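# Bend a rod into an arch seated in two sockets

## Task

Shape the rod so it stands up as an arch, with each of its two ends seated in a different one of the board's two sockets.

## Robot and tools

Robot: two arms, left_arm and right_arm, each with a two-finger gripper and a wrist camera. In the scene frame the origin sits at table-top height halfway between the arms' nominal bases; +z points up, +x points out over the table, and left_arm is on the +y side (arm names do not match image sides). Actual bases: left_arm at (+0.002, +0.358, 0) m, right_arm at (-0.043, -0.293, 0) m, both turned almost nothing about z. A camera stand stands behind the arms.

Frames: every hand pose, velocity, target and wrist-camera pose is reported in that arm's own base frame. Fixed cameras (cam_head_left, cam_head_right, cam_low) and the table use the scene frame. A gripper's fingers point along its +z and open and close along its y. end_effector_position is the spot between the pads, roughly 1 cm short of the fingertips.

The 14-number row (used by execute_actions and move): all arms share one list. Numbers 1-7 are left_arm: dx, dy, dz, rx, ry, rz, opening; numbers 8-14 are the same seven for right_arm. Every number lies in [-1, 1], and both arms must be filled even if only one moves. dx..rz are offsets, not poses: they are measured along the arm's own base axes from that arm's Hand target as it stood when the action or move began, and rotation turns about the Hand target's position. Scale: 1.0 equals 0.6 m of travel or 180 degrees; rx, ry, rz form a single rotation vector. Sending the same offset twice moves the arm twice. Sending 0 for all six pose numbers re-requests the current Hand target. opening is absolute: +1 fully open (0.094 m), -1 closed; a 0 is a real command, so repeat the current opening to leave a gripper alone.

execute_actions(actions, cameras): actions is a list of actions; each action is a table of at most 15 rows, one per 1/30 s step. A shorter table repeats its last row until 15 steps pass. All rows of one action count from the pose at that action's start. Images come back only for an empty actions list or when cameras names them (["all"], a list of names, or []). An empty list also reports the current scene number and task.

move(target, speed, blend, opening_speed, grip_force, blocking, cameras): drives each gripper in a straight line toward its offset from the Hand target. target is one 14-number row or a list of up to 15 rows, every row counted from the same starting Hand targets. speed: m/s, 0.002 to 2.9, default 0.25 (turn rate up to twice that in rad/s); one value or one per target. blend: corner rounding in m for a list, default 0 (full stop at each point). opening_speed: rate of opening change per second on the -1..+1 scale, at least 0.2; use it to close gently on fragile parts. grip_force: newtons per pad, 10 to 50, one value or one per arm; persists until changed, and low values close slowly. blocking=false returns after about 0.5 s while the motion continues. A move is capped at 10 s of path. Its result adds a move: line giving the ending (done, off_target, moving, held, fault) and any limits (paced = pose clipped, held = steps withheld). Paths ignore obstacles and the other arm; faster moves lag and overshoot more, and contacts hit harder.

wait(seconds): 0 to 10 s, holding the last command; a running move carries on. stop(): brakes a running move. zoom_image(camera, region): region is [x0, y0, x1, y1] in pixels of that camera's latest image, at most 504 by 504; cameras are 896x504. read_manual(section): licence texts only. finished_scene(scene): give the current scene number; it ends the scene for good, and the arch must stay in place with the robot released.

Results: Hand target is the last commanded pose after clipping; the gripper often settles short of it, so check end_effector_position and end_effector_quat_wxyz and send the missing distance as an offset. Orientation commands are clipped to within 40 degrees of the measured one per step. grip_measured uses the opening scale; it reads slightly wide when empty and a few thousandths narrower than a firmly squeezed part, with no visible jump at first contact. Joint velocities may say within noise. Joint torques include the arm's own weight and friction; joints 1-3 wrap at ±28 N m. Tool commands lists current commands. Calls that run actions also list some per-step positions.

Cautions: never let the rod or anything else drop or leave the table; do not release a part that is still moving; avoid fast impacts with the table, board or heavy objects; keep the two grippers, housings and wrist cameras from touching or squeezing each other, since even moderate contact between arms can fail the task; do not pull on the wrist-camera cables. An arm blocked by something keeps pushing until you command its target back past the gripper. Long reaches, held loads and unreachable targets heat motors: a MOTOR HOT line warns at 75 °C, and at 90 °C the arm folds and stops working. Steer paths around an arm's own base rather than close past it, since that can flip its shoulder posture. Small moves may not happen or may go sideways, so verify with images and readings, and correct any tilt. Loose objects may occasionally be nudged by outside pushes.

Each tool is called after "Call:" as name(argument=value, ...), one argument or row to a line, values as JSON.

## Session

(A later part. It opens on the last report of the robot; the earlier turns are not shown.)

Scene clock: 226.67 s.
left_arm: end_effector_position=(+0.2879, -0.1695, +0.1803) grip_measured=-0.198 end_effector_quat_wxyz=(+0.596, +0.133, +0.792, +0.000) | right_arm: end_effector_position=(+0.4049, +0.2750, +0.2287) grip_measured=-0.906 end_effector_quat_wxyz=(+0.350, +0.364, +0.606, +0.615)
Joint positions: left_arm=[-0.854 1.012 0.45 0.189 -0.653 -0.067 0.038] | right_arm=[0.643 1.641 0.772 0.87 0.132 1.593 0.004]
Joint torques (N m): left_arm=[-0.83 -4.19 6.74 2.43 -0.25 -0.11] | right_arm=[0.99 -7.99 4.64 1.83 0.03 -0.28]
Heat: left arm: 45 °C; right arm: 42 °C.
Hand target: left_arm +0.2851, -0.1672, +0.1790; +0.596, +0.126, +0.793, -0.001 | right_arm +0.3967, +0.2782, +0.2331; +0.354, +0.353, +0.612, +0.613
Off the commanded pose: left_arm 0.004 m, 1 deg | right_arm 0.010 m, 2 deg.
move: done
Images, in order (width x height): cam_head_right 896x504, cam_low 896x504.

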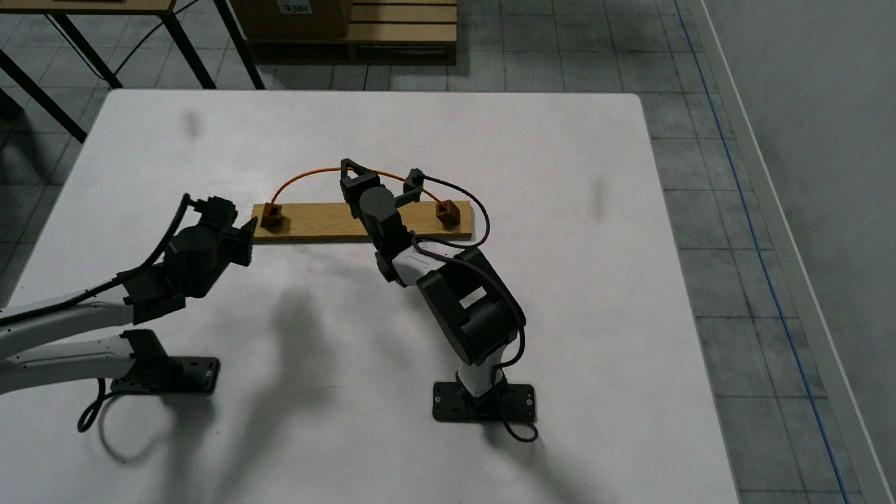

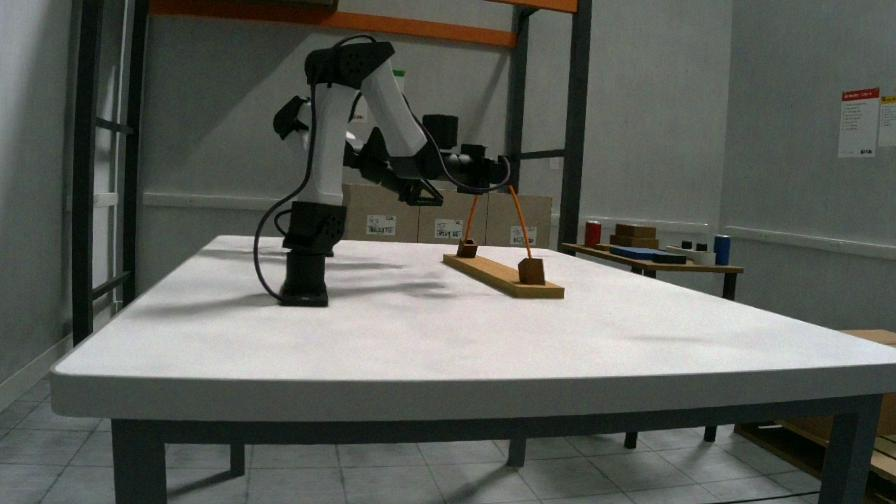

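Call:
move(
  target=[0,0,0,0,0,0,-0.2,0.009,-0.003,-0.002,0,0,0,-1],
  speed=0.03,
)

Call:
move(
  target=[0,0,0,0,0,0,-0.2,0,0,0,0,0,0,-0.6],
  opening_speed=0.2,
  cameras=["cam_low","cam_head_right","cam_right_wrist"],
)

Call:
zoom_image(
  camera="cam_low",
  region=[400, 90, 620, 310],
)

Call:
zoom_image(
  camera="cam_head_right",
  region=[240, 120, 500, 250],
)

Scene clock: 229.77 s.
left_arm: end_effector_position=(+0.2879, -0.1695, +0.1803) grip_measured=-0.198 end_effector_quat_wxyz=(+0.596, +0.133, +0.792, +0.000) | right_arm: end_effector_position=(+0.4050, +0.2748, +0.2287) grip_measured=-0.906 end_effector_quat_wxyz=(+0.351, +0.364, +0.606, +0.614)
Joint positions: left_arm=[-0.854 1.012 0.45 0.189 -0.653 -0.067 0.038] | right_arm=[0.643 1.641 0.772 0.87 0.132 1.593 0.004]
Joint torques (N m): left_arm=[-0.81 -4.14 6.74 2.43 -0.26 -0.11] | right_arm=[-0.14 -6.89 5.39 1.88 -0.12 -0.28]
Heat: left arm: 44 °C; right arm: 43 °C.
Hand target: left_arm +0.2851, -0.1672, +0.1790; +0.596, +0.126, +0.793, -0.001 | right_arm +0.4021, +0.2763, +0.2319; +0.354, +0.353, +0.612, +0.613
Off the commanded pose: left_arm 0.004 m, 1 deg | right_arm 0.005 m, 2 deg.
move: done

Scene clock: 231.97 s.
left_arm: end_effector_position=(+0.2879, -0.1695, +0.1803) grip_measured=-0.198 end_effector_quat_wxyz=(+0.596, +0.133, +0.792, +0.000) | right_arm: end_effector_position=(+0.4048, +0.2752, +0.2243) grip_measured=-0.603 end_effector_quat_wxyz=(+0.352, +0.362, +0.614, +0.607)
Joint positions: left_arm=[-0.854 1.012 0.45 0.189 -0.653 -0.067 0.038] | right_arm=[0.643 1.641 0.772 0.852 0.13 1.58 0.019]
Joint torques (N m): left_arm=[-0.83 -4.19 6.76 2.42 -0.26 -0.11] | right_arm=[-0.13 -6.91 5.42 2.06 -0.1 -0.16]
Heat: left arm: 44 °C; right arm: 43 °C.
Hand target: left_arm +0.2851, -0.1672, +0.1790; +0.596, +0.126, +0.793, -0.001 | right_arm +0.4021, +0.2764, +0.2318; +0.354, +0.353, +0.612, +0.613
Off the commanded pose: left_arm 0.004 m, 1 deg | right_arm 0.008 m, 1 deg.
move: done
camera_calibration:
cam_right_wrist: T_world_to_cam=[[0.00872148, 0.0224101, -0.999711, 0.215758], [-0.96216, 0.272476, -0.00228591, 0.31732], [0.272346, 0.961902, 0.0239385, -0.251406], [0, 0, 0, 1]] pos_world=[0.371901, 0.150531, 0.22244]
Images, in order (width x height): cam_head_right 896x504, cam_low 896x504, cam_right_wrist 896x504.

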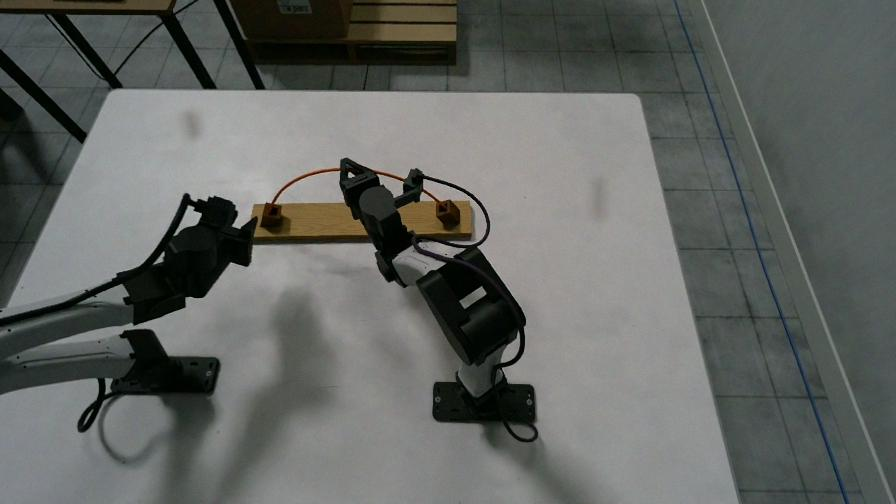

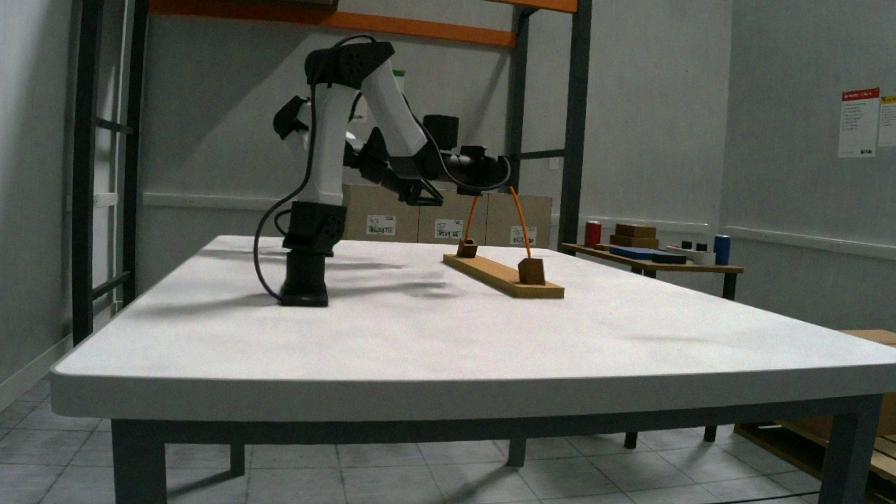

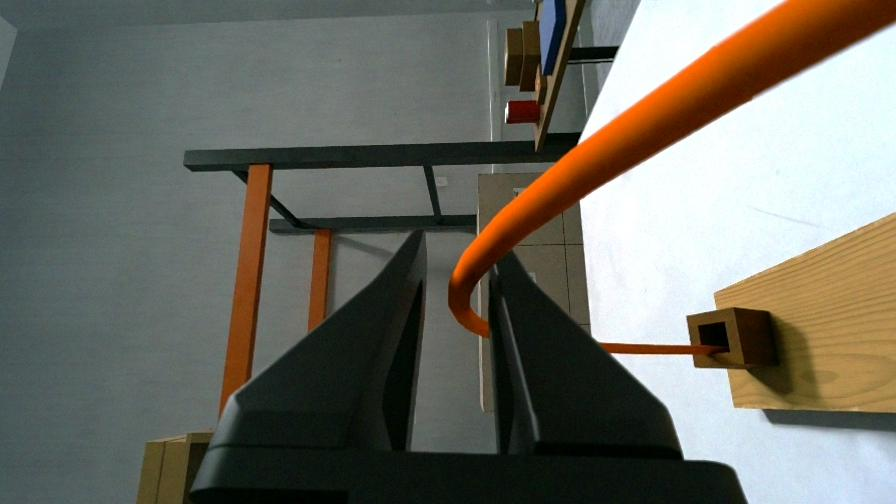

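Scaled by 2.291 from the camera's 896x504 image, which has a finer 1280x720 frame.

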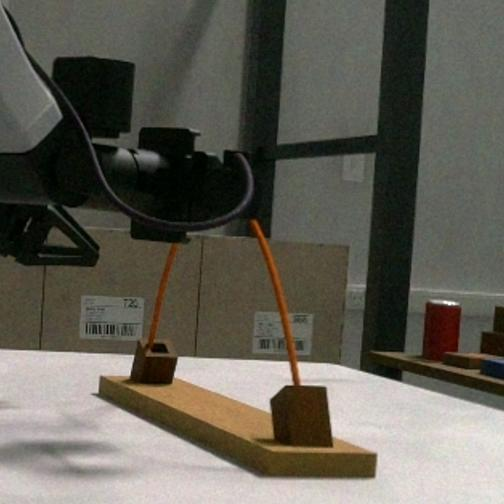

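Scaled by 1.938 from the camera's 896x504 image, which has a finer 1280x720 frame.

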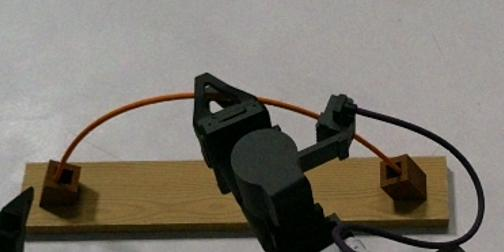

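Call:
move(
  target=[
    [0,0,0,0,0,0,-0.2,0,0,0,0,0,0,-0.1],
    [0,0,0,0,0,0,-0.2,-0.19,-0.113,0.004,0,0,0,-0.1],
  ],
  opening_speed=0.5,
  speed=0.08,
  cameras=["all"],
)

Call:
zoom_image(
  camera="cam_low",
  region=[400, 90, 620, 310],
)

Call:
zoom_image(
  camera="cam_head_right",
  region=[240, 120, 500, 250],
)

Call:
zoom_image(
  camera="cam_head_left",
  region=[220, 120, 480, 250],
)

Scene clock: 238.47 s.
left_arm: end_effector_position=(+0.2879, -0.1695, +0.1803) grip_measured=-0.198 end_effector_quat_wxyz=(+0.596, +0.133, +0.792, +0.000) | right_arm: end_effector_position=(+0.2892, +0.2122, +0.2400) grip_measured=-0.103 end_effector_quat_wxyz=(+0.347, +0.348, +0.608, +0.623)
Joint positions: left_arm=[-0.854 1.012 0.45 0.189 -0.653 -0.067 0.038] | right_arm=[0.717 1.02 0.359 0.68 0.174 1.579 0.042]
Joint torques (N m): left_arm=[-0.81 -4.18 6.74 2.42 -0.24 -0.11] | right_arm=[0.16 -2.5 5.01 1.81 0.19 -0.15]
Heat: left arm: 44 °C; right arm: 43 °C.
Hand target: left_arm +0.2851, -0.1672, +0.1790; +0.596, +0.126, +0.793, -0.001 | right_arm +0.2881, +0.2085, +0.2343; +0.354, +0.353, +0.612, +0.613
Off the commanded pose: left_arm 0.004 m, 1 deg | right_arm 0.007 m, 2 deg.
move: done
camera_calibration:
cam_left_wrist: T_world_to_cam=[[-0.20128, -0.954282, -0.220982, -0.0604596], [-0.841438, 0.28394, -0.459739, 0.377239], [0.501467, 0.0934064, -0.86012, 0.157639], [0, 0, 0, 1]] pos_world=[0.226203, -0.179533, 0.29566]
cam_right_wrist: T_world_to_cam=[[0.0358238, 0.0443324, -0.998374, 0.221136], [-0.969465, 0.244057, -0.0239492, 0.236723], [0.242598, 0.968747, 0.0517217, -0.159264], [0, 0, 0, 1]] pos_world=[0.26021, 0.0867093, 0.234684]

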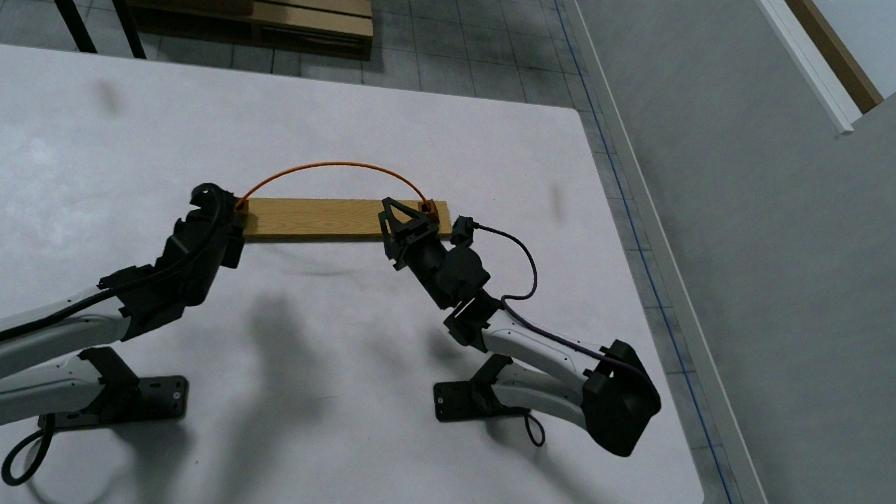

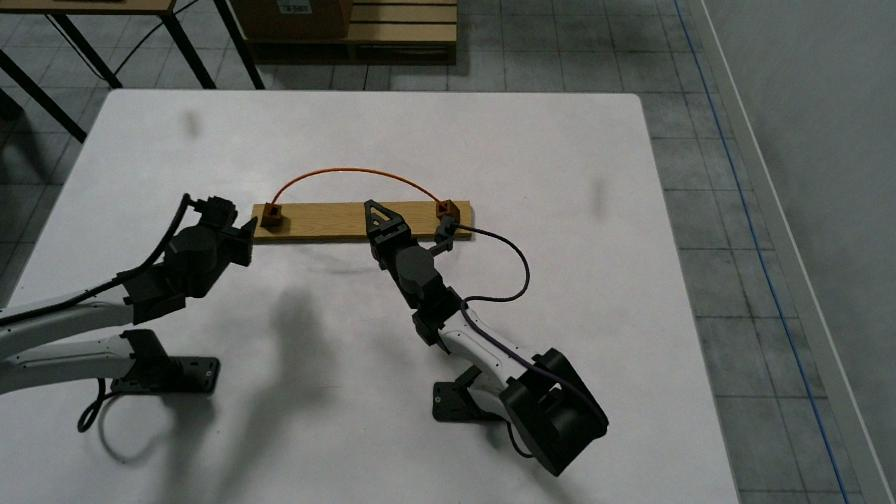

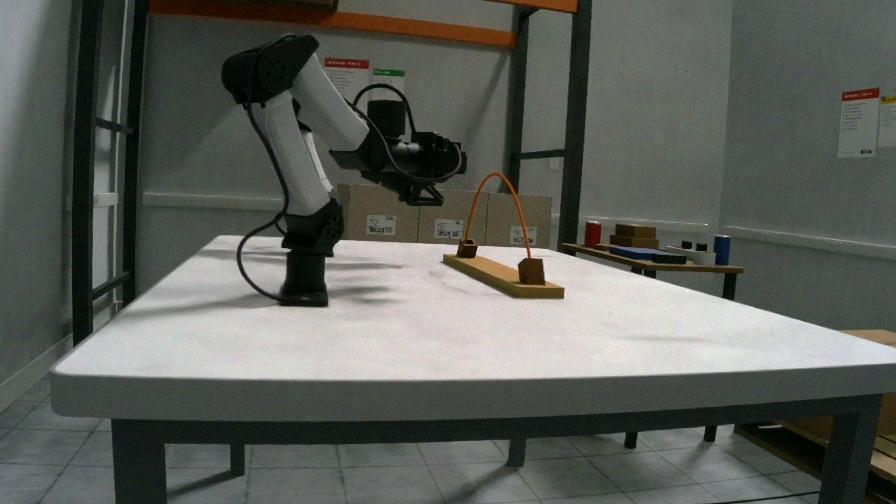

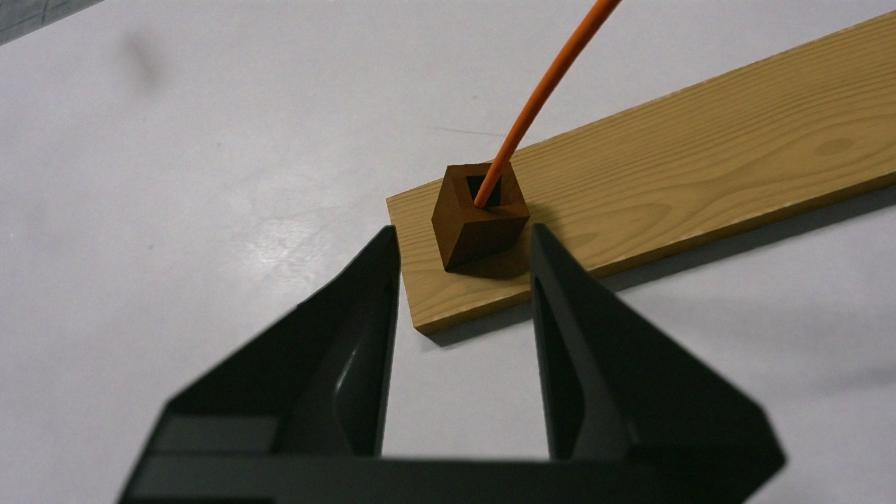

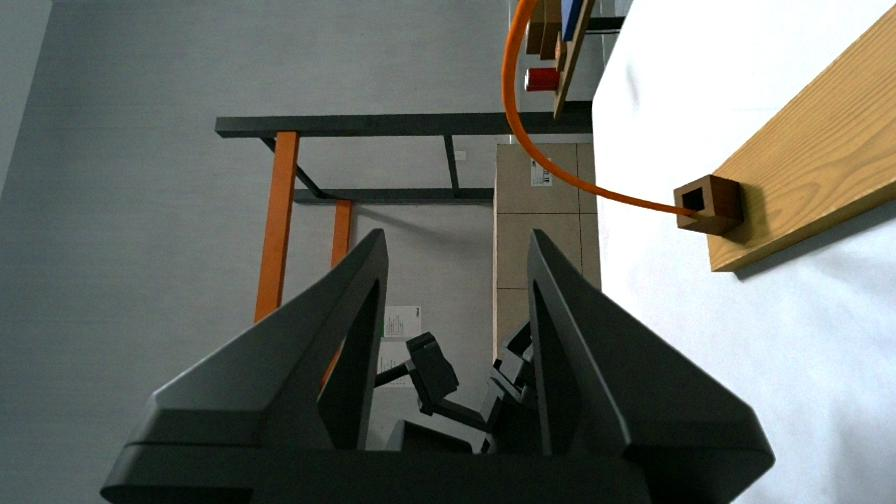

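Scaled by 2.291 from the camera's 896x504 image, which has a finer 1280x720 frame.

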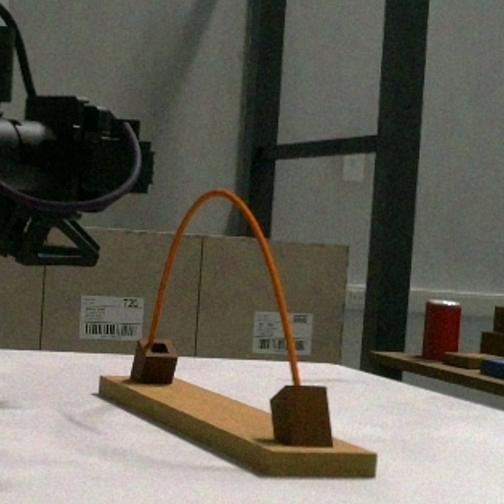

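Scaled by 1.938 from the camera's 896x504 image, which has a finer 1280x720 frame.

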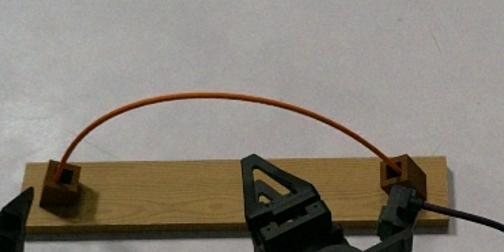

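Scaled by 1.938 from the camera's 896x504 image, which has a finer 1280x720 frame.

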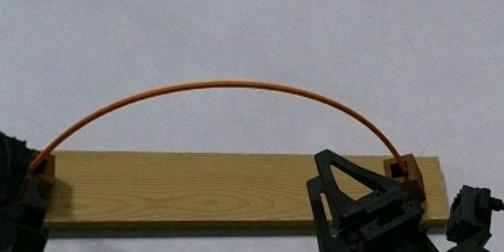

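Call:
wait(
  seconds=2,
  cameras=["cam_low","cam_head_right"],
)

Call:
zoom_image(
  camera="cam_low",
  region=[400, 90, 620, 310],
)

Scene clock: 244.90 s.
left_arm: end_effector_position=(+0.2879, -0.1695, +0.1803) grip_measured=-0.198 end_effector_quat_wxyz=(+0.596, +0.133, +0.792, +0.000) | right_arm: end_effector_position=(+0.2892, +0.2122, +0.2399) grip_measured=-0.103 end_effector_quat_wxyz=(+0.347, +0.348, +0.608, +0.623)
Joint positions: left_arm=[-0.854 1.012 0.45 0.189 -0.653 -0.067 0.038] | right_arm=[0.717 1.02 0.359 0.679 0.174 1.579 0.042]
Joint torques (N m): left_arm=[-0.8 -4.19 6.72 2.43 -0.25 -0.11] | right_arm=[0.17 -2.51 5.01 1.81 0.2 -0.15]
Heat: left arm: 44 °C; right arm: 42 °C.
Hand target: left_arm +0.2851, -0.1672, +0.1790; +0.596, +0.126, +0.793, -0.001 | right_arm +0.2881, +0.2085, +0.2343; +0.354, +0.353, +0.612, +0.613
Tool commands: left_gripper/opening=-0.2 right_gripper/opening=-0.1
Off the commanded pose: left_arm 0.004 m, 1 deg | right_arm 0.007 m, 2 deg.
wait: 2.00 s; at rest from the start
Images, in order (width x height): cam_head_right 896x504, cam_low 896x504.

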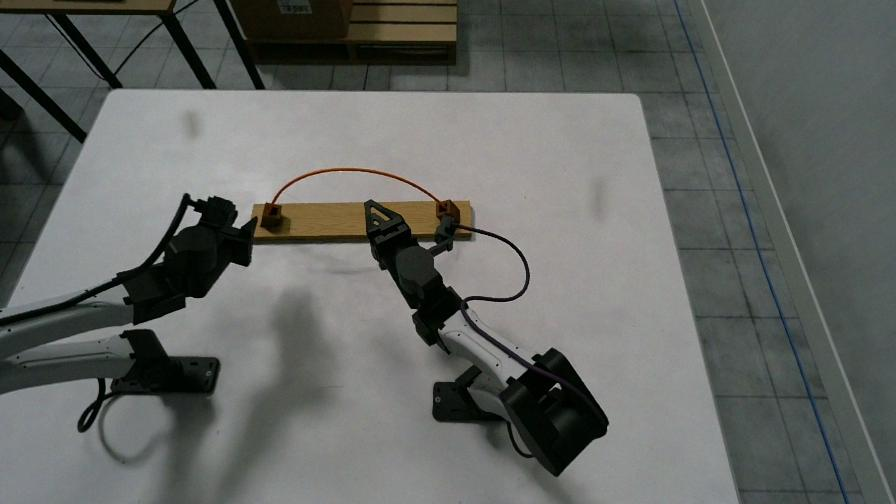

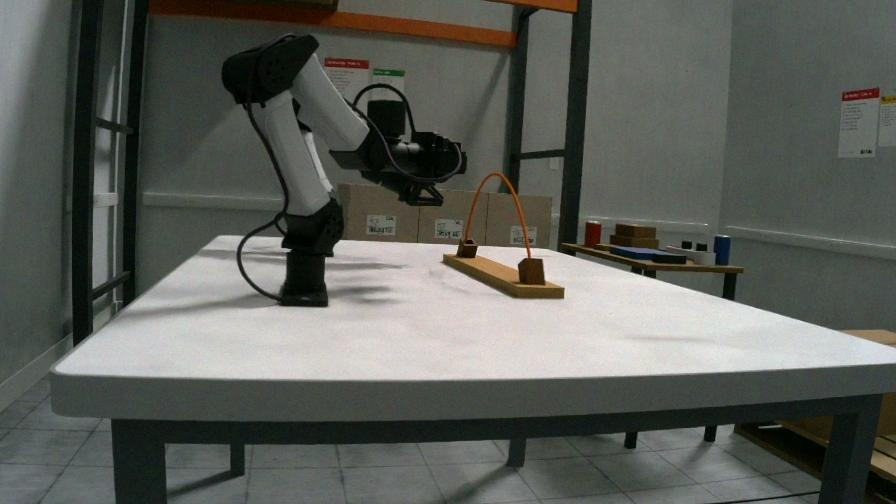

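Scaled by 2.291 from the camera's 896x504 image, which has a finer 1280x720 frame.

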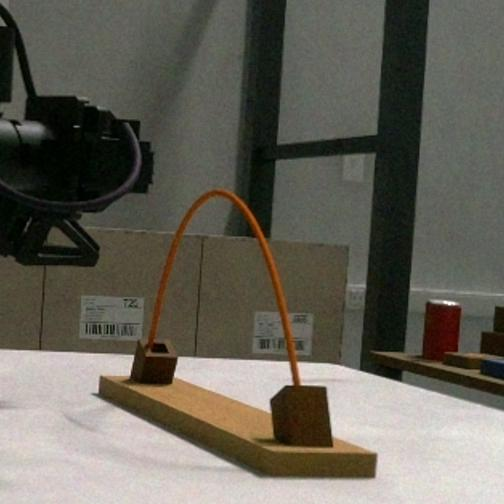

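Call:
finished_scene(
  scene=3,
)

The scene is finished: the task was done.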